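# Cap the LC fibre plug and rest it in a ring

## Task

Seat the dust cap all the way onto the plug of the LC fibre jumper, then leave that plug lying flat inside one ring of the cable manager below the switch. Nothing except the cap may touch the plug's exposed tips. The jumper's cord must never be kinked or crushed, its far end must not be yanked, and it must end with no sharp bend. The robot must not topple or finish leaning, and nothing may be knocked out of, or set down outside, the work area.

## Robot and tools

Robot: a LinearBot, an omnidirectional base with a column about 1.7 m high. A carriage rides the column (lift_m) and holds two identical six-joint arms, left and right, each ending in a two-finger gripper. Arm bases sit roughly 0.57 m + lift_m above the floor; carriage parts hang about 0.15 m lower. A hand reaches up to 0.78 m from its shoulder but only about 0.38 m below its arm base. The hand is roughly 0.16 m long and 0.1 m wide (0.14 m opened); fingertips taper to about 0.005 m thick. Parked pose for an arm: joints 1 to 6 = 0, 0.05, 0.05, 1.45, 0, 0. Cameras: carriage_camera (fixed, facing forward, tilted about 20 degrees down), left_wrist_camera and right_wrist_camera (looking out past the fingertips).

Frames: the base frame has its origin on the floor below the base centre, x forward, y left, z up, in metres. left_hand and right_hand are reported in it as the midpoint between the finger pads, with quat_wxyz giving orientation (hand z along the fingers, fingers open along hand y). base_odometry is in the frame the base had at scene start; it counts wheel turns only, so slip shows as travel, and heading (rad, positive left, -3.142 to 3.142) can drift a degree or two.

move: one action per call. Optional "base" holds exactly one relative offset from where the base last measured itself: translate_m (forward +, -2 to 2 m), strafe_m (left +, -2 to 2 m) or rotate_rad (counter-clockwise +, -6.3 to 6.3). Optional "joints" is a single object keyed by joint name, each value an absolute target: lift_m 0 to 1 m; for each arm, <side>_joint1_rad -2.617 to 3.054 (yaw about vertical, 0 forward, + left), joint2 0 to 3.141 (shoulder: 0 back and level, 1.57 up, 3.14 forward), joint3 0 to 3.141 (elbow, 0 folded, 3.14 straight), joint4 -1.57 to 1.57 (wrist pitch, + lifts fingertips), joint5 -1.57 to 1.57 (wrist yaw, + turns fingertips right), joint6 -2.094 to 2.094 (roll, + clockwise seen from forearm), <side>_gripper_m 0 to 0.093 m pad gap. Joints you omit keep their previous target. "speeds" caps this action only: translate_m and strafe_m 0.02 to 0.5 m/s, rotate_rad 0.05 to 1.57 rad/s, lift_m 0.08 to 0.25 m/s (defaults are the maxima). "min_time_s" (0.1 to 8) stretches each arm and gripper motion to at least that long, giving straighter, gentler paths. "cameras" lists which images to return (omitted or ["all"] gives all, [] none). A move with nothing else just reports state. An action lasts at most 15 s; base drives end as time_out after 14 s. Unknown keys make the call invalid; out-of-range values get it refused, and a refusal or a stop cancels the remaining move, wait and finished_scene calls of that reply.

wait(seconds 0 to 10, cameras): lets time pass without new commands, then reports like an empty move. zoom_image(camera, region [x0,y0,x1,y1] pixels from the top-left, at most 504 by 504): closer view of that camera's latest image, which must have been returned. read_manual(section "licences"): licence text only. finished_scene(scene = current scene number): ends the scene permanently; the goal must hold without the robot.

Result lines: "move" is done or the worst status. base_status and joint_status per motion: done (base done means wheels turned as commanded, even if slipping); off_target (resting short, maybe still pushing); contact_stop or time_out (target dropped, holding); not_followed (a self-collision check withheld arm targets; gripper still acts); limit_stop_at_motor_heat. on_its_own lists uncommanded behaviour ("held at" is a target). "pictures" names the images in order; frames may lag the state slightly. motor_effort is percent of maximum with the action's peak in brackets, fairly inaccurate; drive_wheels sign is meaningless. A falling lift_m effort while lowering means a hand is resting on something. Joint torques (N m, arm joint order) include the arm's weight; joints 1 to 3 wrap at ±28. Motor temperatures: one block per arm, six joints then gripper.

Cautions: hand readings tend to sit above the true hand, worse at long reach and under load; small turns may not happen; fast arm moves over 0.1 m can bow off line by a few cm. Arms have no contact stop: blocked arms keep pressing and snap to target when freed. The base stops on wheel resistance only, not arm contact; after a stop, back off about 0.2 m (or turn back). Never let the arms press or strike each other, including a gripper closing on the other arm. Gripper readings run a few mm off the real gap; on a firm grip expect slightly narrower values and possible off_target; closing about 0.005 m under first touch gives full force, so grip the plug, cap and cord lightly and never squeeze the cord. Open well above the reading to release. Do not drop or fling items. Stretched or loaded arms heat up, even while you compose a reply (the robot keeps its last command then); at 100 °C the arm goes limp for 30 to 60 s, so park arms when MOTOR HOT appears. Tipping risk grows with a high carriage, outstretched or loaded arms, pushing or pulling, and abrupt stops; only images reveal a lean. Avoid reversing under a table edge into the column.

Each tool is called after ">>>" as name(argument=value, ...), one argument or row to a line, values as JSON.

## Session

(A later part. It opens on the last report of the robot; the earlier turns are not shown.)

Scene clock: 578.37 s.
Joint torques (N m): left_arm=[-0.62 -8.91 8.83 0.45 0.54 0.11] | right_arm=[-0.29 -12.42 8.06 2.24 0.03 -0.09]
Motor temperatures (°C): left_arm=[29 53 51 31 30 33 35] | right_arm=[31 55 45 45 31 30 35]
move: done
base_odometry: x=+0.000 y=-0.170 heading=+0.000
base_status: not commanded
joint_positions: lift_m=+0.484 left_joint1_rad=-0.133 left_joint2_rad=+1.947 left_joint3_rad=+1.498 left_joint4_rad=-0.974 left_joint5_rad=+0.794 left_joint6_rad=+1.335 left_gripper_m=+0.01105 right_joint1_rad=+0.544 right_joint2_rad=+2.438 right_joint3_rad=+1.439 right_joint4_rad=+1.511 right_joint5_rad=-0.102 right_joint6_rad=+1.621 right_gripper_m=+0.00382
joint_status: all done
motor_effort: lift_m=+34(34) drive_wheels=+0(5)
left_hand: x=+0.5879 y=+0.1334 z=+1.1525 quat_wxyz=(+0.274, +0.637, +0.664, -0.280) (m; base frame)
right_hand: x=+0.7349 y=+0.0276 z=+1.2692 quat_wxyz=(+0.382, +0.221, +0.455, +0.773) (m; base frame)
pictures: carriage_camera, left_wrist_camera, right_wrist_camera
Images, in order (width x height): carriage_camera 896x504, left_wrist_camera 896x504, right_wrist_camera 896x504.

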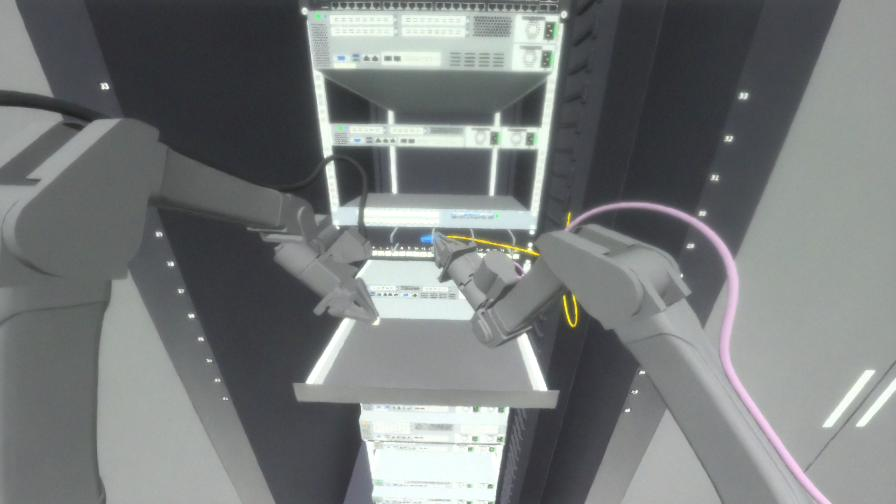

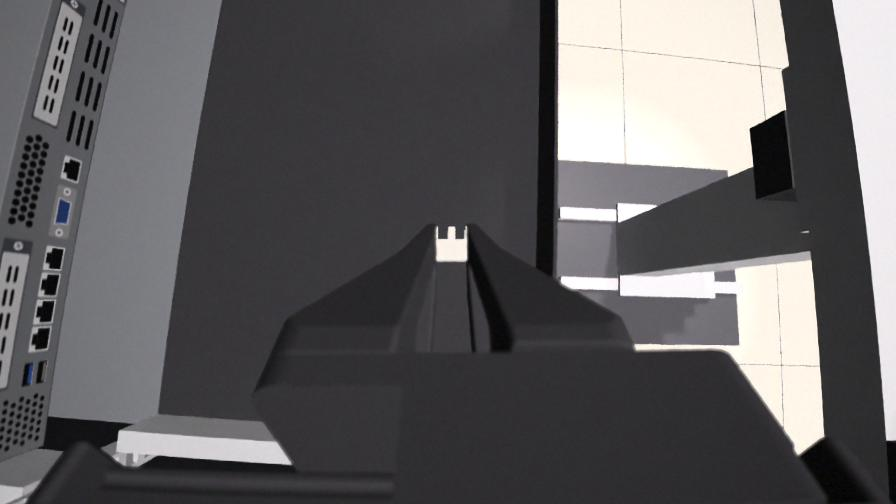

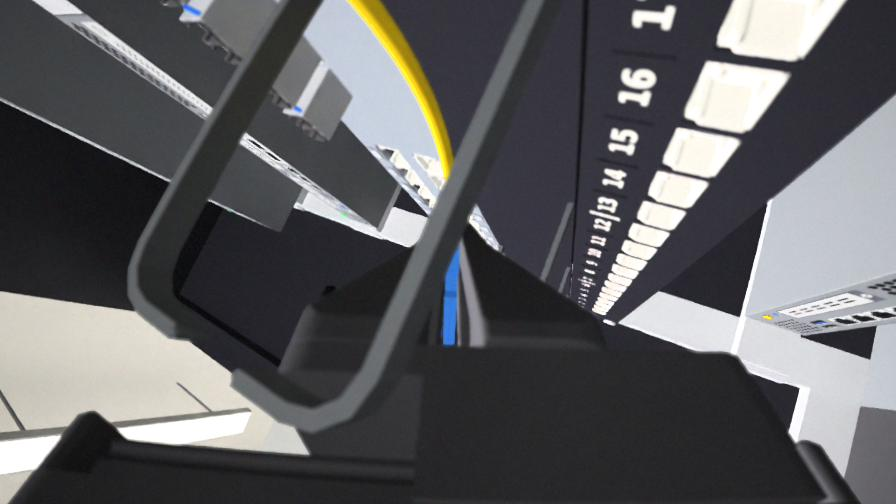

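>>> move(
  joints={"left_joint1_rad": -0.347, "left_joint2_rad": 1.748, "left_joint3_rad": 1.706, "left_joint4_rad": -0.594, "left_joint5_rad": 0.156, "left_joint6_rad": 0.773},
  min_time_s=3,
)

Scene clock: 633.83 s.
Joint torques (N m): left_arm=[-0.62 -11.51 11.47 1.95 0.04 -0.11] | right_arm=[-0.29 -12.51 8.01 2.25 0.03 -0.09]
Motor temperatures (°C): left_arm=[29 54 53 31 30 33 35] | right_arm=[31 56 45 47 31 30 35]
move: done
base_odometry: x=+0.000 y=-0.170 heading=+0.000
base_status: not commanded
joint_positions: lift_m=+0.484 left_joint1_rad=-0.339 left_joint2_rad=+1.785 left_joint3_rad=+1.668 left_joint4_rad=-0.611 left_joint5_rad=+0.169 left_joint6_rad=+0.785 left_gripper_m=+0.01105 right_joint1_rad=+0.544 right_joint2_rad=+2.438 right_joint3_rad=+1.439 right_joint4_rad=+1.512 right_joint5_rad=-0.102 right_joint6_rad=+1.622 right_gripper_m=+0.00382
joint_status: all done
motor_effort: lift_m=+34(34) drive_wheels=-1(6)
left_hand: x=+0.6849 y=+0.1108 z=+1.2787 quat_wxyz=(+0.415, +0.513, +0.751, +0.015) (m; base frame)
right_hand: x=+0.7349 y=+0.0276 z=+1.2692 quat_wxyz=(+0.382, +0.221, +0.455, +0.774) (m; base frame)
pictures: carriage_camera, left_wrist_camera, right_wrist_camera
Images, in order (width x height): carriage_camera 896x504, left_wrist_camera 896x504, right_wrist_camera 896x504.

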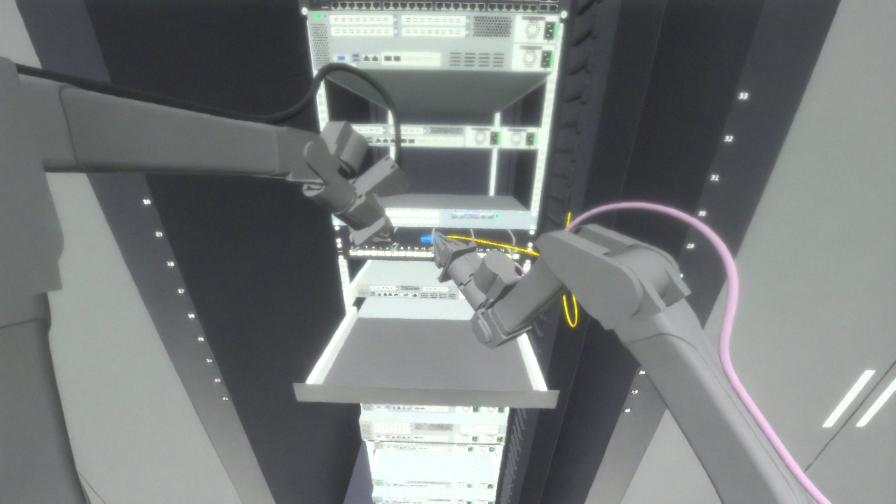

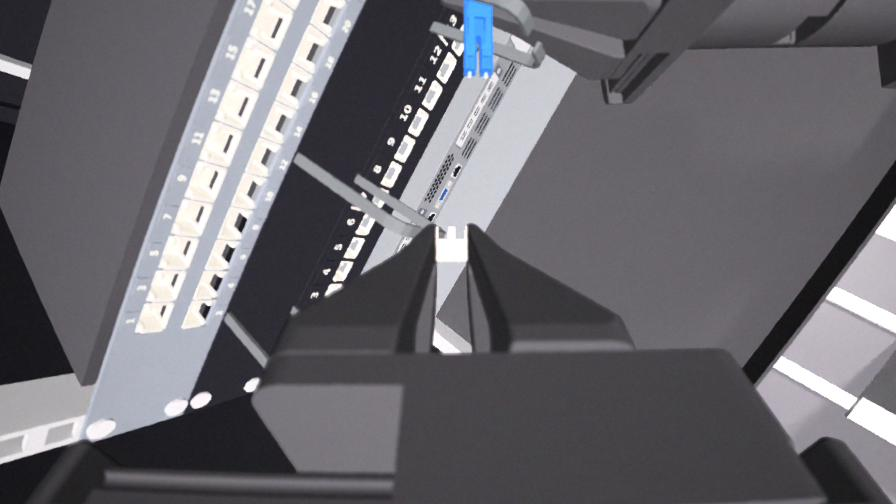

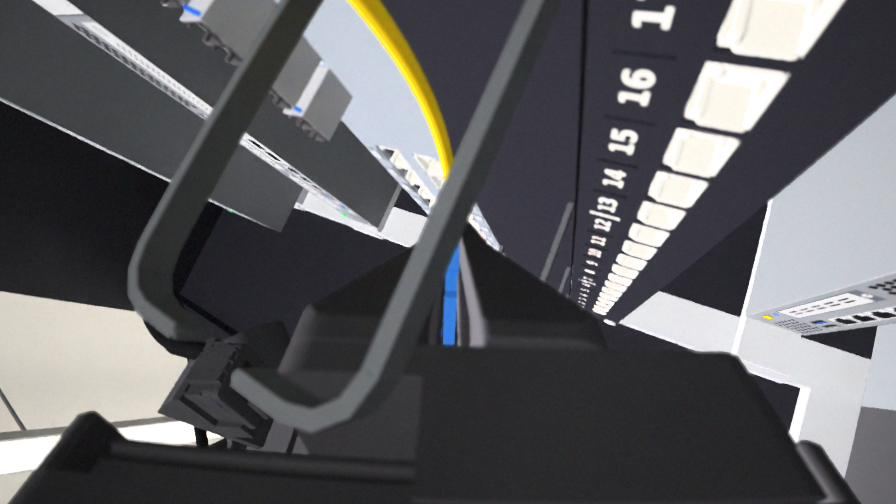

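>>> zoom_image(
  camera="left_wrist_camera",
  region=[380, 0, 580, 112],
)

>>> zoom_image(
  camera="left_wrist_camera",
  region=[400, 190, 500, 290],
)

Scaled by 2.520 from the camera's 896x504 image, which has a finer 1280x720 frame.

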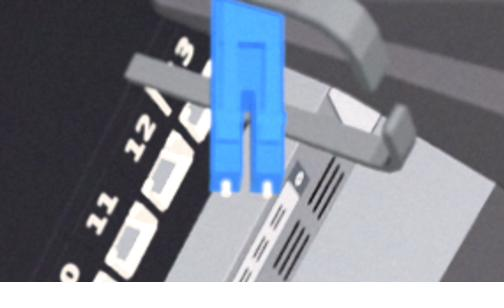

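Scaled by 5.040 from the camera's 896x504 image, which has a finer 1280x720 frame.

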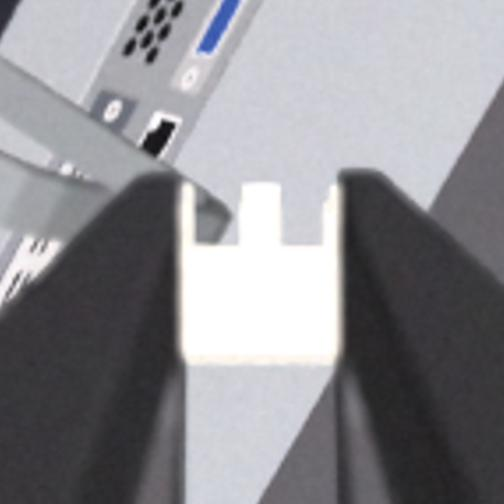

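>>> move(
  joints={"left_joint1_rad": -0.410, "left_joint2_rad": 1.890, "left_joint3_rad": 1.803, "left_joint4_rad": -0.630, "left_joint5_rad": 0.124, "left_joint6_rad": 0.754},
  min_time_s=2.5,
  cameras=["left_wrist_camera", "right_wrist_camera"],
)

>>> zoom_image(
  camera="left_wrist_camera",
  region=[380, 90, 530, 270],
)

>>> zoom_image(
  camera="right_wrist_camera",
  region=[350, 220, 550, 420],
)

Scene clock: 679.67 s.
Joint torques (N m): left_arm=[-0.62 -8.13 11.54 1.66 0.03 -0.13] | right_arm=[-0.27 -12.49 8.02 2.25 0.03 -0.09]
Motor temperatures (°C): left_arm=[29 58 62 37 30 33 36] | right_arm=[31 56 45 48 31 30 35]
move: done
base_odometry: x=+0.000 y=-0.170 heading=+0.000
base_status: not commanded
joint_positions: lift_m=+0.484 left_joint1_rad=-0.402 left_joint2_rad=+1.876 left_joint3_rad=+1.765 left_joint4_rad=-0.621 left_joint5_rad=+0.137 left_joint6_rad=+0.765 left_gripper_m=+0.01105 right_joint1_rad=+0.544 right_joint2_rad=+2.438 right_joint3_rad=+1.439 right_joint4_rad=+1.512 right_joint5_rad=-0.102 right_joint6_rad=+1.622 right_gripper_m=+0.00382
joint_status: all done
motor_effort: lift_m=+34(34) drive_wheels=-1(4)
left_hand: x=+0.6950 y=+0.0777 z=+1.2724 quat_wxyz=(+0.411, +0.525, +0.745, +0.012) (m; base frame)
right_hand: x=+0.7349 y=+0.0276 z=+1.2692 quat_wxyz=(+0.381, +0.221, +0.455, +0.774) (m; base frame)
pictures: left_wrist_camera, right_wrist_camera
Images, in order (width x height): left_wrist_camera 896x504, right_wrist_camera 896x504.

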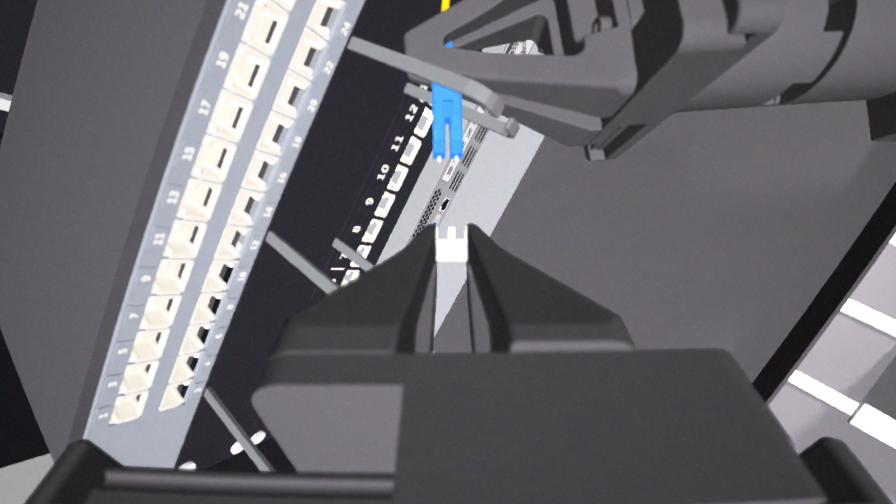

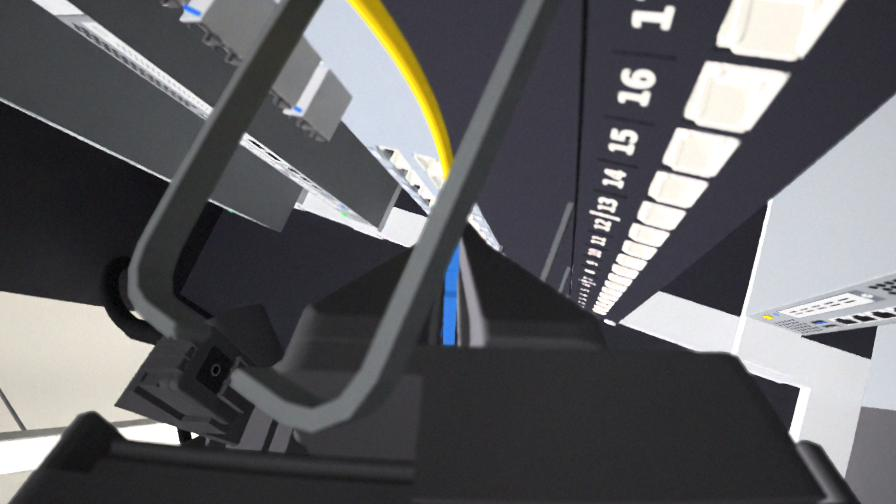

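Scaled by 2.800 from the camera's 896x504 image, which has a finer 1280x720 frame.

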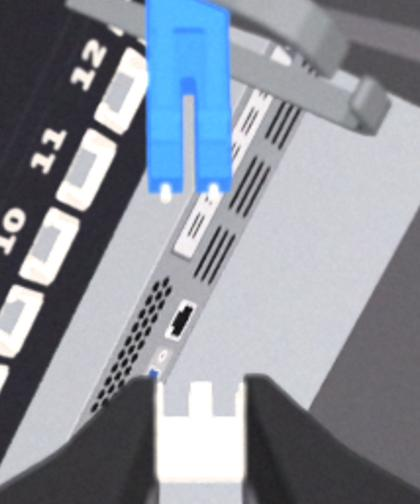

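Scaled by 2.520 from the camera's 896x504 image, which has a finer 1280x720 frame.

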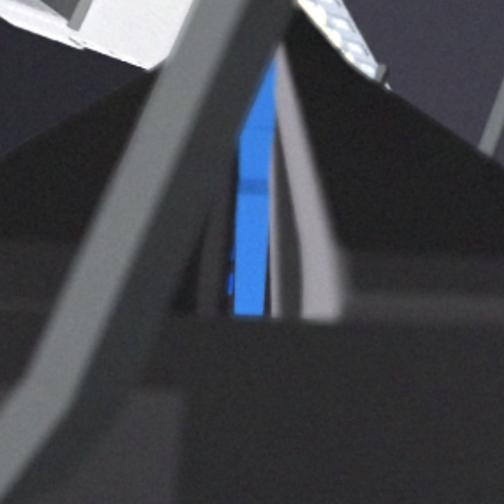

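>>> move(
  joints={"left_joint1_rad": -0.436, "left_joint2_rad": 1.942, "left_joint3_rad": 1.869, "left_joint4_rad": -0.632, "left_joint5_rad": 0.098, "left_joint6_rad": 0.729},
  min_time_s=2,
  cameras=["left_wrist_camera", "right_wrist_camera"],
)

>>> zoom_image(
  camera="left_wrist_camera",
  region=[390, 140, 510, 270],
)

>>> zoom_image(
  camera="right_wrist_camera",
  region=[400, 250, 500, 350],
)

Scene clock: 724.63 s.
Joint torques (N m): left_arm=[-0.62 -8.51 11.55 1.7 0.01 -0.12] | right_arm=[-0.28 -12.51 8.02 2.25 0.03 -0.09]
Motor temperatures (°C): left_arm=[29 57 62 36 29 33 36] | right_arm=[31 57 46 48 31 30 36]
move: done
base_odometry: x=+0.000 y=-0.170 heading=+0.000
base_status: not commanded
joint_positions: lift_m=+0.484 left_joint1_rad=-0.428 left_joint2_rad=+1.927 left_joint3_rad=+1.831 left_joint4_rad=-0.624 left_joint5_rad=+0.111 left_joint6_rad=+0.740 left_gripper_m=+0.01105 right_joint1_rad=+0.544 right_joint2_rad=+2.438 right_joint3_rad=+1.439 right_joint4_rad=+1.512 right_joint5_rad=-0.102 right_joint6_rad=+1.622 right_gripper_m=+0.00382
joint_status: all done
motor_effort: lift_m=+34(34) drive_wheels=-1(4)
left_hand: x=+0.7039 y=+0.0632 z=+1.2735 quat_wxyz=(+0.415, +0.520, +0.746, +0.014) (m; base frame)
right_hand: x=+0.7349 y=+0.0276 z=+1.2692 quat_wxyz=(+0.381, +0.221, +0.455, +0.774) (m; base frame)
pictures: left_wrist_camera, right_wrist_camera
Images, in order (width x height): left_wrist_camera 896x504, right_wrist_camera 896x504.

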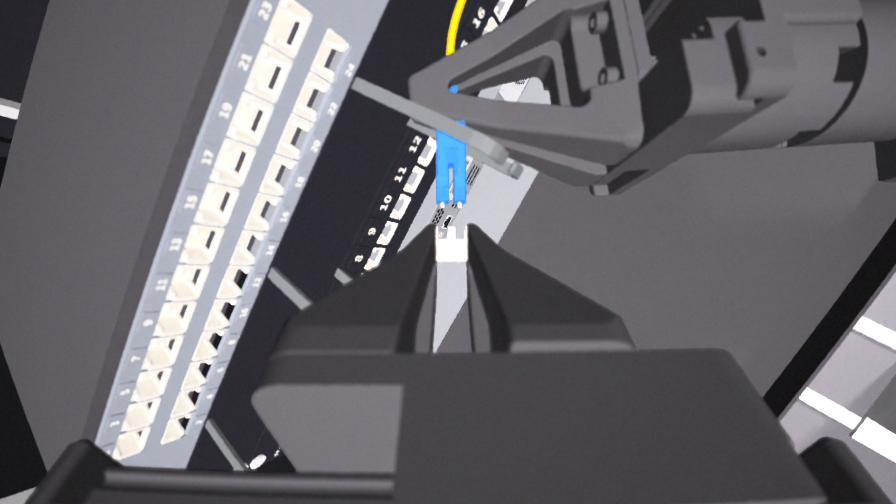

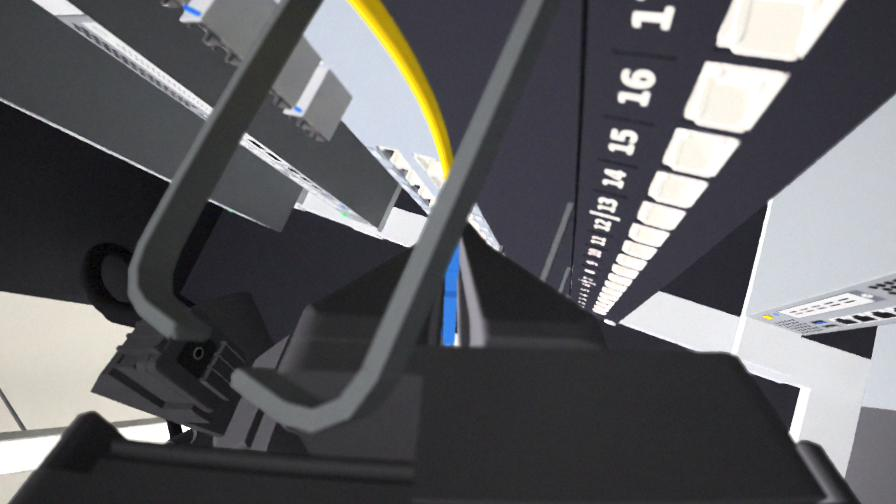

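Scaled by 3.877 from the camera's 896x504 image, which has a finer 1280x720 frame.

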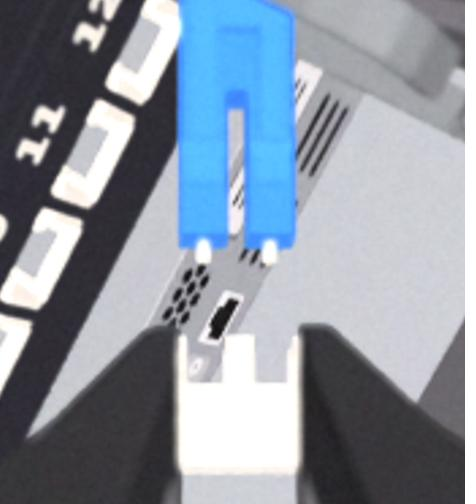

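Scaled by 5.040 from the camera's 896x504 image, which has a finer 1280x720 frame.

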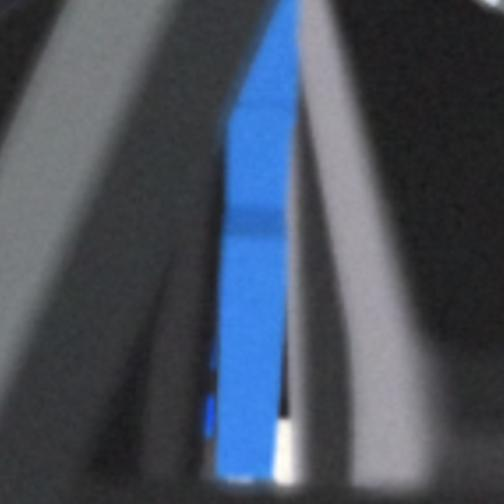

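>>> move(
  joints={"left_joint1_rad": -0.441, "left_joint2_rad": 1.9524, "left_joint3_rad": 1.889, "left_joint4_rad": -0.641, "left_joint5_rad": 0.095, "left_joint6_rad": 0.726},
  min_time_s=1.5,
  cameras=["left_wrist_camera", "right_wrist_camera"],
)

>>> zoom_image(
  camera="left_wrist_camera",
  region=[390, 140, 510, 270],
)

>>> zoom_image(
  camera="right_wrist_camera",
  region=[400, 250, 500, 350],
)

Scene clock: 749.87 s.
Joint torques (N m): left_arm=[-0.66 -8.57 11.51 1.68 0.01 -0.12] | right_arm=[-0.28 -12.49 8.01 2.25 0.04 -0.1]
Motor temperatures (°C): left_arm=[29 58 65 37 29 33 36] | right_arm=[31 58 46 49 31 30 36]
move: done
base_odometry: x=+0.000 y=-0.170 heading=+0.000
base_status: not commanded
joint_positions: lift_m=+0.484 left_joint1_rad=-0.432 left_joint2_rad=+1.938 left_joint3_rad=+1.850 left_joint4_rad=-0.632 left_joint5_rad=+0.108 left_joint6_rad=+0.737 left_gripper_m=+0.01105 right_joint1_rad=+0.544 right_joint2_rad=+2.438 right_joint3_rad=+1.439 right_joint4_rad=+1.512 right_joint5_rad=-0.102 right_joint6_rad=+1.622 right_gripper_m=+0.00382
joint_status: all done
motor_effort: lift_m=+34(34) drive_wheels=-1(5)
left_hand: x=+0.7053 y=+0.0604 z=+1.2751 quat_wxyz=(+0.415, +0.520, +0.746, +0.014) (m; base frame)
right_hand: x=+0.7349 y=+0.0276 z=+1.2692 quat_wxyz=(+0.381, +0.221, +0.455, +0.774) (m; base frame)
pictures: left_wrist_camera, right_wrist_camera
Images, in order (width x height): left_wrist_camera 896x504, right_wrist_camera 896x504.

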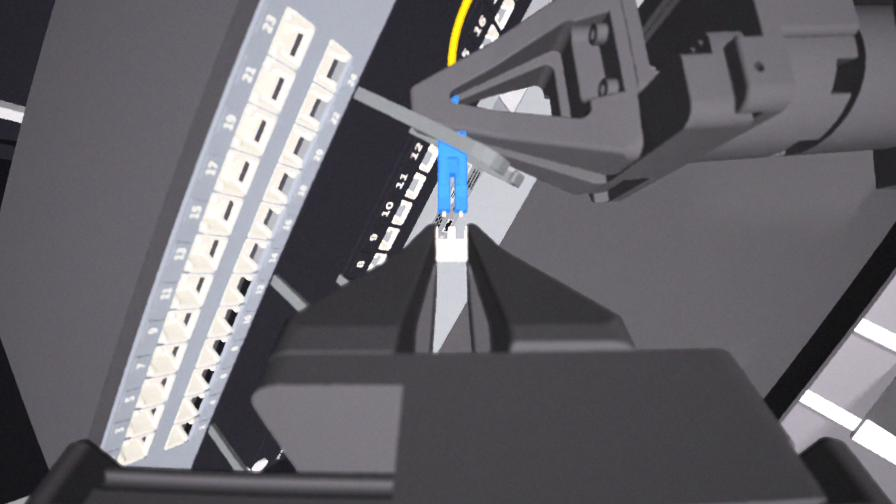

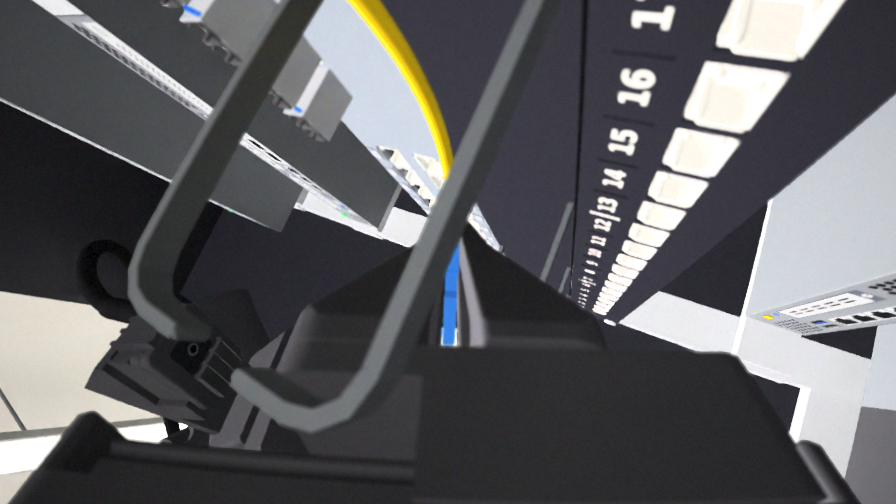

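Scaled by 3.877 from the camera's 896x504 image, which has a finer 1280x720 frame.

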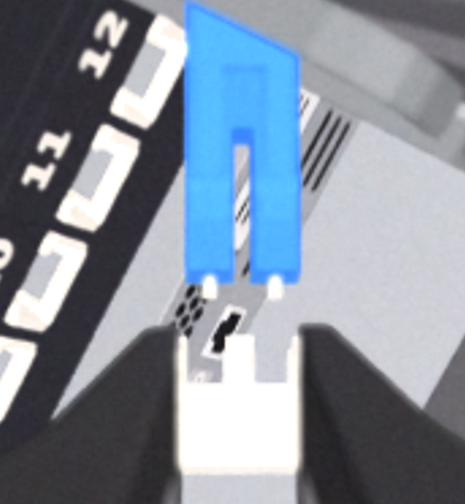

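Scaled by 5.040 from the camera's 896x504 image, which has a finer 1280x720 frame.

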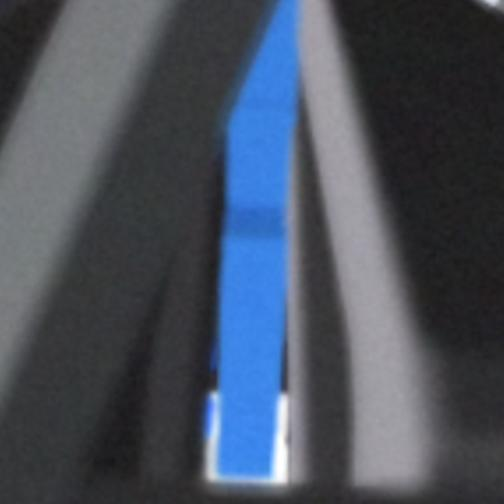

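>>> move(
  joints={"left_joint1_rad": -0.447, "left_joint2_rad": 1.966, "left_joint3_rad": 1.9085, "left_joint4_rad": -0.646, "left_joint5_rad": 0.091, "left_joint6_rad": 0.722},
  min_time_s=1.5,
  cameras=["left_wrist_camera", "right_wrist_camera"],
)

>>> zoom_image(
  camera="left_wrist_camera",
  region=[400, 170, 500, 270],
)

>>> zoom_image(
  camera="right_wrist_camera",
  region=[400, 250, 500, 350],
)

Scene clock: 764.30 s.
Joint torques (N m): left_arm=[-0.62 -8.68 11.52 1.69 0.01 -0.12] | right_arm=[-0.29 -12.49 8.01 2.25 0.03 -0.1]
Motor temperatures (°C): left_arm=[29 58 63 38 29 33 36] | right_arm=[31 58 46 49 31 30 36]
move: done
base_odometry: x=+0.000 y=-0.170 heading=+0.000
base_status: not commanded
joint_positions: lift_m=+0.484 left_joint1_rad=-0.439 left_joint2_rad=+1.951 left_joint3_rad=+1.870 left_joint4_rad=-0.637 left_joint5_rad=+0.104 left_joint6_rad=+0.733 left_gripper_m=+0.01105 right_joint1_rad=+0.544 right_joint2_rad=+2.438 right_joint3_rad=+1.439 right_joint4_rad=+1.512 right_joint5_rad=-0.102 right_joint6_rad=+1.622 right_gripper_m=+0.00382
joint_status: all done
motor_effort: lift_m=+34(34) drive_wheels=+0(5)
left_hand: x=+0.7070 y=+0.0566 z=+1.2753 quat_wxyz=(+0.415, +0.521, +0.746, +0.014) (m; base frame)
right_hand: x=+0.7349 y=+0.0276 z=+1.2692 quat_wxyz=(+0.381, +0.221, +0.455, +0.774) (m; base frame)
pictures: left_wrist_camera, right_wrist_camera
Images, in order (width x height): left_wrist_camera 896x504, right_wrist_camera 896x504.

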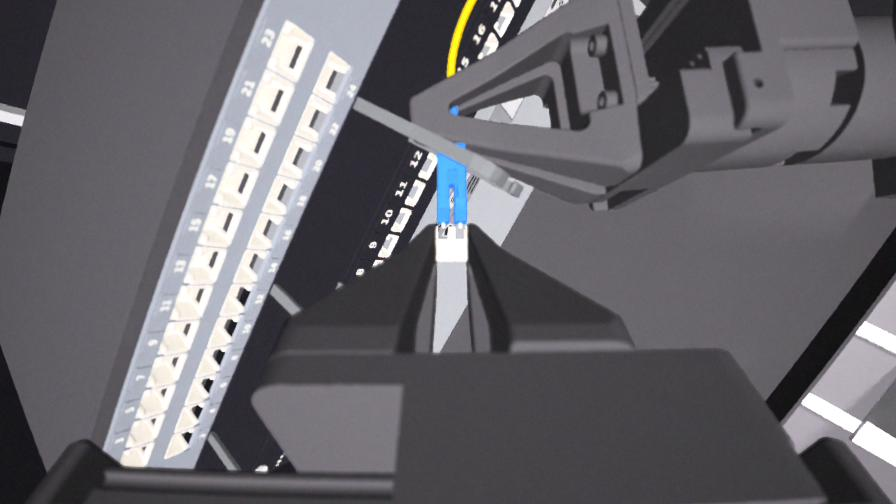

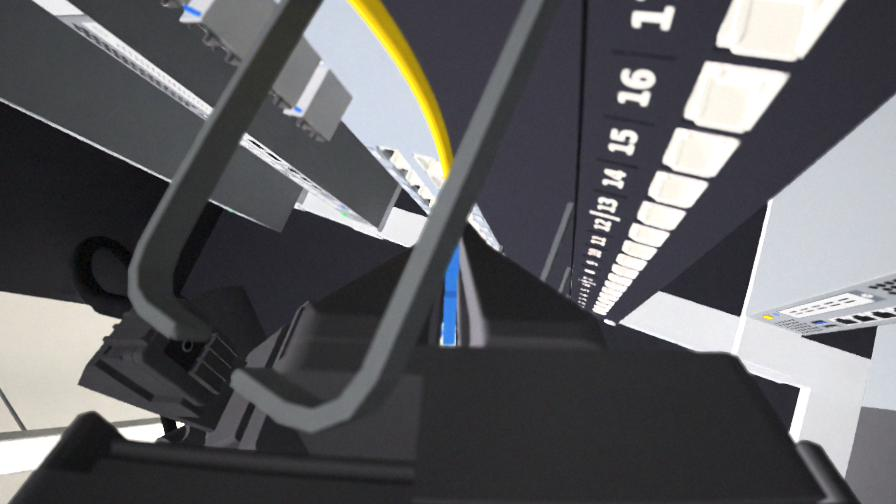

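Scaled by 5.040 from the camera's 896x504 image, which has a finer 1280x720 frame.

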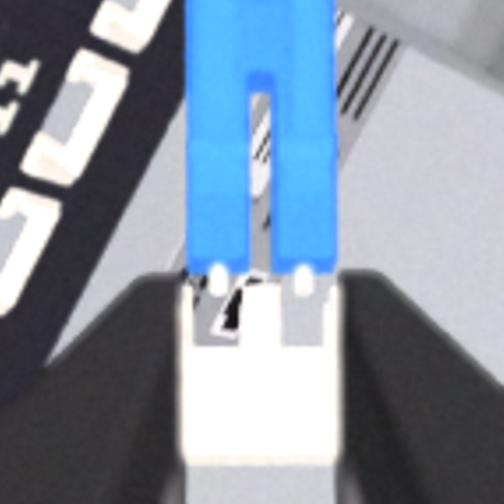

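Scaled by 5.040 from the camera's 896x504 image, which has a finer 1280x720 frame.

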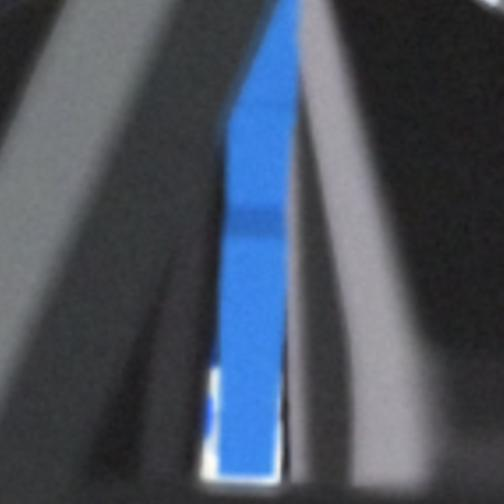

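>>> move(
  joints={"left_joint1_rad": -0.4505, "left_joint2_rad": 1.977, "left_joint3_rad": 1.9218, "left_joint4_rad": -0.648, "left_joint5_rad": 0.088, "left_joint6_rad": 0.719},
  min_time_s=1.5,
  cameras=["left_wrist_camera", "right_wrist_camera"],
)

>>> zoom_image(
  camera="left_wrist_camera",
  region=[400, 170, 500, 270],
)

>>> zoom_image(
  camera="right_wrist_camera",
  region=[400, 250, 500, 350],
)

Scene clock: 785.43 s.
Joint torques (N m): left_arm=[-0.64 -8.79 11.51 1.7 0.01 -0.12] | right_arm=[-0.28 -12.51 8.02 2.25 0.04 -0.09]
Motor temperatures (°C): left_arm=[29 56 66 39 29 33 36] | right_arm=[31 58 47 49 31 30 36]
move: done
base_odometry: x=+0.000 y=-0.170 heading=+0.000
base_status: not commanded
joint_positions: lift_m=+0.484 left_joint1_rad=-0.442 left_joint2_rad=+1.962 left_joint3_rad=+1.884 left_joint4_rad=-0.640 left_joint5_rad=+0.101 left_joint6_rad=+0.730 left_gripper_m=+0.01105 right_joint1_rad=+0.544 right_joint2_rad=+2.438 right_joint3_rad=+1.439 right_joint4_rad=+1.512 right_joint5_rad=-0.102 right_joint6_rad=+1.622 right_gripper_m=+0.00382
joint_status: all done
motor_effort: lift_m=+34(34) drive_wheels=-1(5)
left_hand: x=+0.7088 y=+0.0543 z=+1.2748 quat_wxyz=(+0.415, +0.520, +0.746, +0.014) (m; base frame)
right_hand: x=+0.7349 y=+0.0276 z=+1.2692 quat_wxyz=(+0.381, +0.221, +0.455, +0.774) (m; base frame)
pictures: left_wrist_camera, right_wrist_camera
Images, in order (width x height): left_wrist_camera 896x504, right_wrist_camera 896x504.

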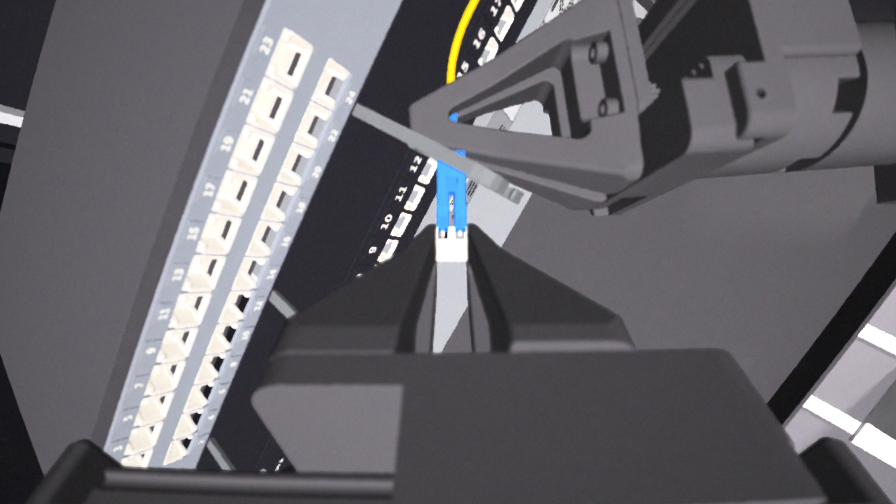

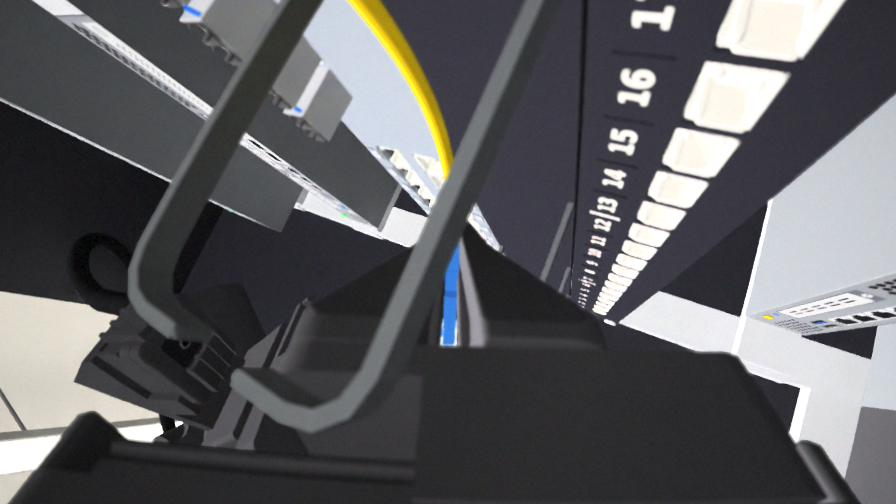

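Scaled by 5.040 from the camera's 896x504 image, which has a finer 1280x720 frame.

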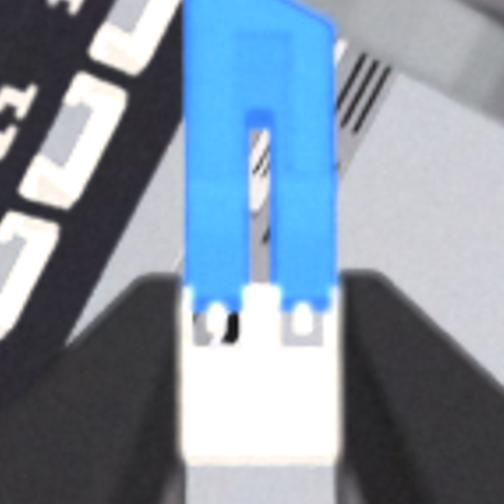

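Scaled by 5.040 from the camera's 896x504 image, which has a finer 1280x720 frame.

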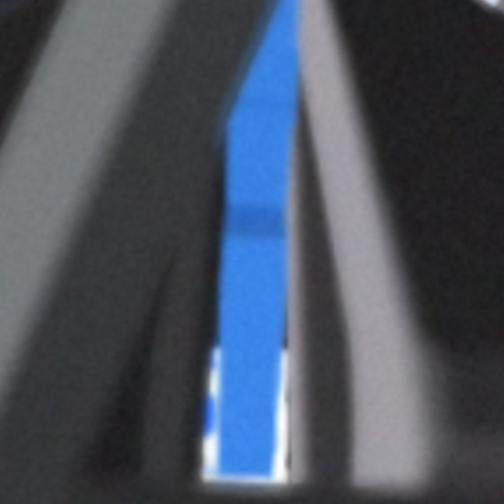

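>>> move(
  joints={"left_joint1_rad": -0.4543, "left_joint2_rad": 1.988, "left_joint3_rad": 1.936, "left_joint4_rad": -0.651, "left_joint5_rad": 0.085, "left_joint6_rad": 0.716},
  min_time_s=1.5,
  cameras=["left_wrist_camera", "right_wrist_camera"],
)

>>> zoom_image(
  camera="left_wrist_camera",
  region=[400, 170, 500, 270],
)

>>> zoom_image(
  camera="right_wrist_camera",
  region=[400, 250, 500, 350],
)

Scene clock: 793.93 s.
Joint torques (N m): left_arm=[-0.69 -8.8 11.47 1.72 0.01 -0.11] | right_arm=[-0.31 -12.49 8.03 2.25 0.02 -0.09]
Motor temperatures (°C): left_arm=[29 57 64 39 29 33 36] | right_arm=[31 58 47 49 31 30 36]
move: done
base_odometry: x=+0.000 y=-0.170 heading=+0.000
base_status: not commanded
joint_positions: lift_m=+0.484 left_joint1_rad=-0.445 left_joint2_rad=+1.972 left_joint3_rad=+1.897 left_joint4_rad=-0.644 left_joint5_rad=+0.097 left_joint6_rad=+0.727 left_gripper_m=+0.01105 right_joint1_rad=+0.544 right_joint2_rad=+2.438 right_joint3_rad=+1.439 right_joint4_rad=+1.512 right_joint5_rad=-0.102 right_joint6_rad=+1.622 right_gripper_m=+0.00382
joint_status: all done
motor_effort: lift_m=+34(34) drive_wheels=+0(6)
left_hand: x=+0.7101 y=+0.0522 z=+1.2746 quat_wxyz=(+0.415, +0.520, +0.747, +0.014) (m; base frame)
right_hand: x=+0.7349 y=+0.0276 z=+1.2692 quat_wxyz=(+0.381, +0.221, +0.455, +0.774) (m; base frame)
pictures: left_wrist_camera, right_wrist_camera
Images, in order (width x height): left_wrist_camera 896x504, right_wrist_camera 896x504.

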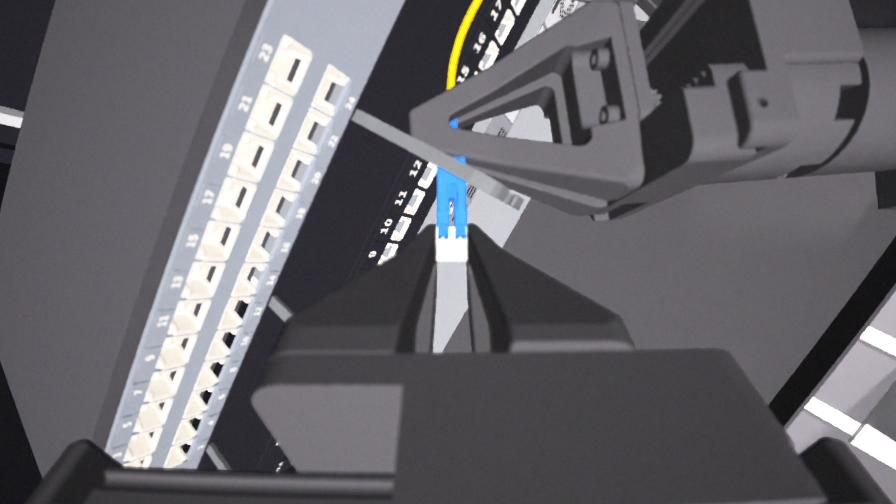

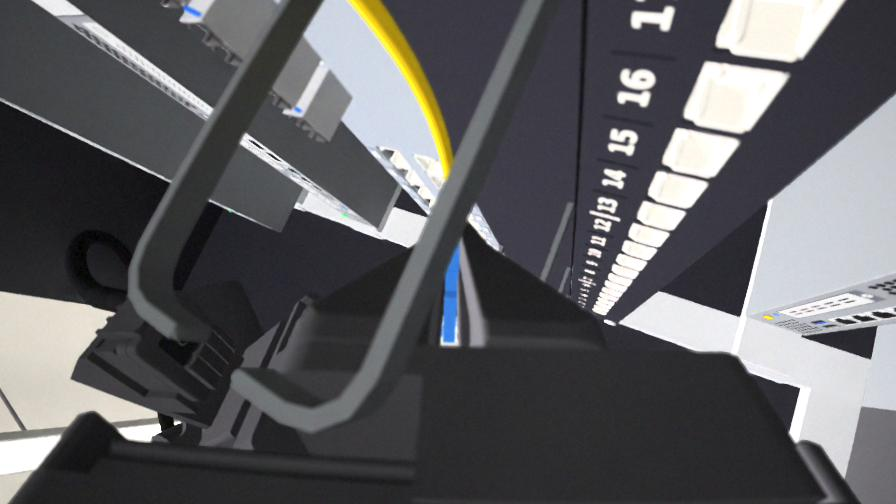

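Scaled by 5.040 from the camera's 896x504 image, which has a finer 1280x720 frame.

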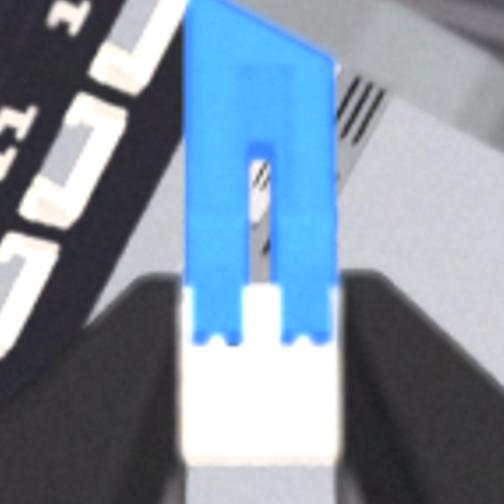

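Scaled by 5.040 from the camera's 896x504 image, which has a finer 1280x720 frame.

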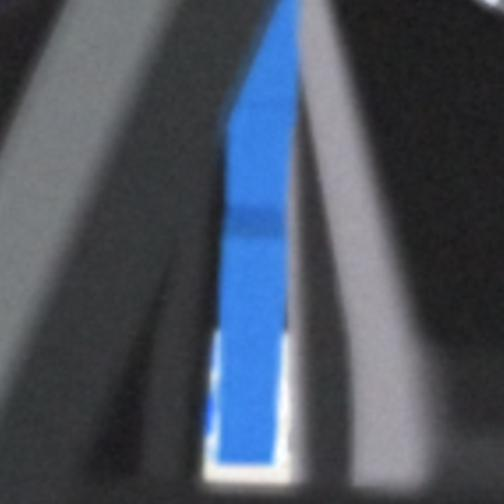

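>>> move(
  joints={"left_joint1_rad": -0.462, "left_joint2_rad": 2.010, "left_joint3_rad": 1.965, "left_joint4_rad": -0.655, "left_joint5_rad": 0.079, "left_joint6_rad": 0.711, "left_gripper_m": 0.006, "right_joint1_rad": 0.553, "right_joint5_rad": -0.16},
  min_time_s=1.5,
  cameras=["left_wrist_camera", "right_wrist_camera"],
)

>>> zoom_image(
  camera="left_wrist_camera",
  region=[400, 170, 500, 270],
)

>>> zoom_image(
  camera="right_wrist_camera",
  region=[400, 250, 500, 350],
)

Scene clock: 803.73 s.
Joint torques (N m): left_arm=[-0.99 -8.47 11.52 1.99 0.08 -0.12] | right_arm=[0.91 -12.82 8.01 2.28 -0.55 -0.1]
Motor temperatures (°C): left_arm=[29 57 66 39 29 33 36] | right_arm=[31 58 47 49 31 30 36]
move: off_target
base_odometry: x=+0.000 y=-0.170 heading=+0.000
base_status: not commanded
joint_positions: lift_m=+0.484 left_joint1_rad=-0.449 left_joint2_rad=+1.990 left_joint3_rad=+1.926 left_joint4_rad=-0.675 left_joint5_rad=+0.084 left_joint6_rad=+0.722 left_gripper_m=+0.01105 right_joint1_rad=+0.544 right_joint2_rad=+2.441 right_joint3_rad=+1.439 right_joint4_rad=+1.511 right_joint5_rad=-0.110 right_joint6_rad=+1.622 right_gripper_m=+0.00382
joint_status: left_gripper_m off_target (ended at +0.01105, target +0.00600); right_joint5_rad off_target (ended at -0.110, target -0.160); the others done
motor_effort: lift_m=+34(34) drive_wheels=-2(5)
left_hand: x=+0.7109 y=+0.0522 z=+1.2720 quat_wxyz=(+0.405, +0.519, +0.752, +0.017) (m; base frame)
right_hand: x=+0.7346 y=+0.0290 z=+1.2668 quat_wxyz=(+0.379, +0.219, +0.458, +0.774) (m; base frame)
pictures: left_wrist_camera, right_wrist_camera
Images, in order (width x height): left_wrist_camera 896x504, right_wrist_camera 896x504.

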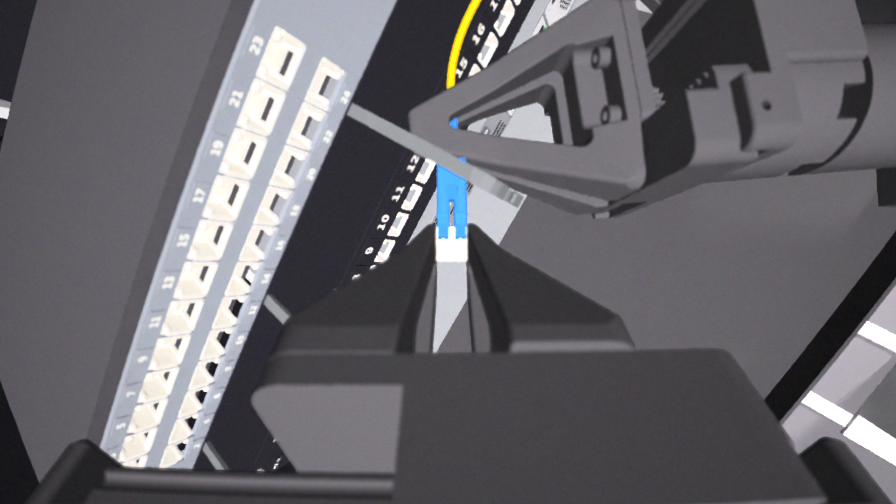

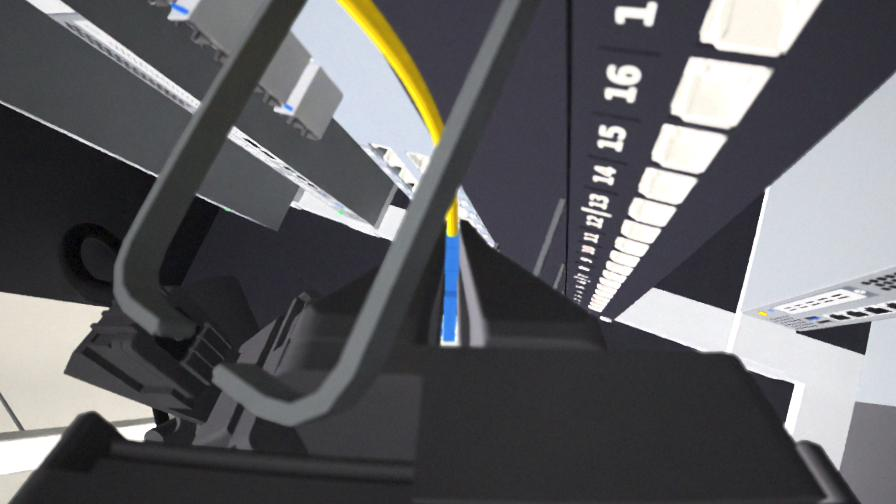

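Scaled by 5.040 from the camera's 896x504 image, which has a finer 1280x720 frame.

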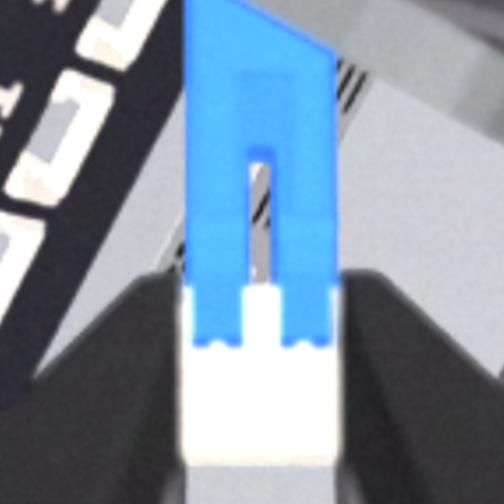

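Scaled by 5.040 from the camera's 896x504 image, which has a finer 1280x720 frame.

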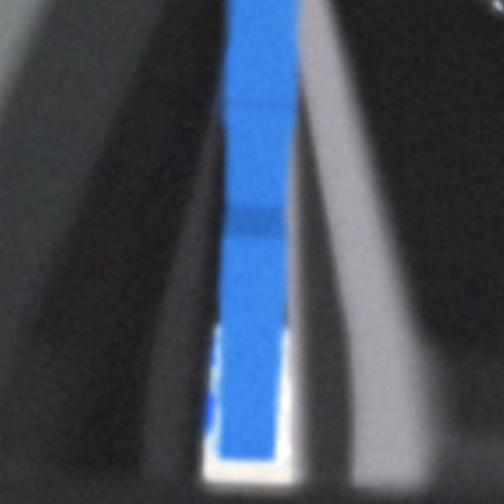

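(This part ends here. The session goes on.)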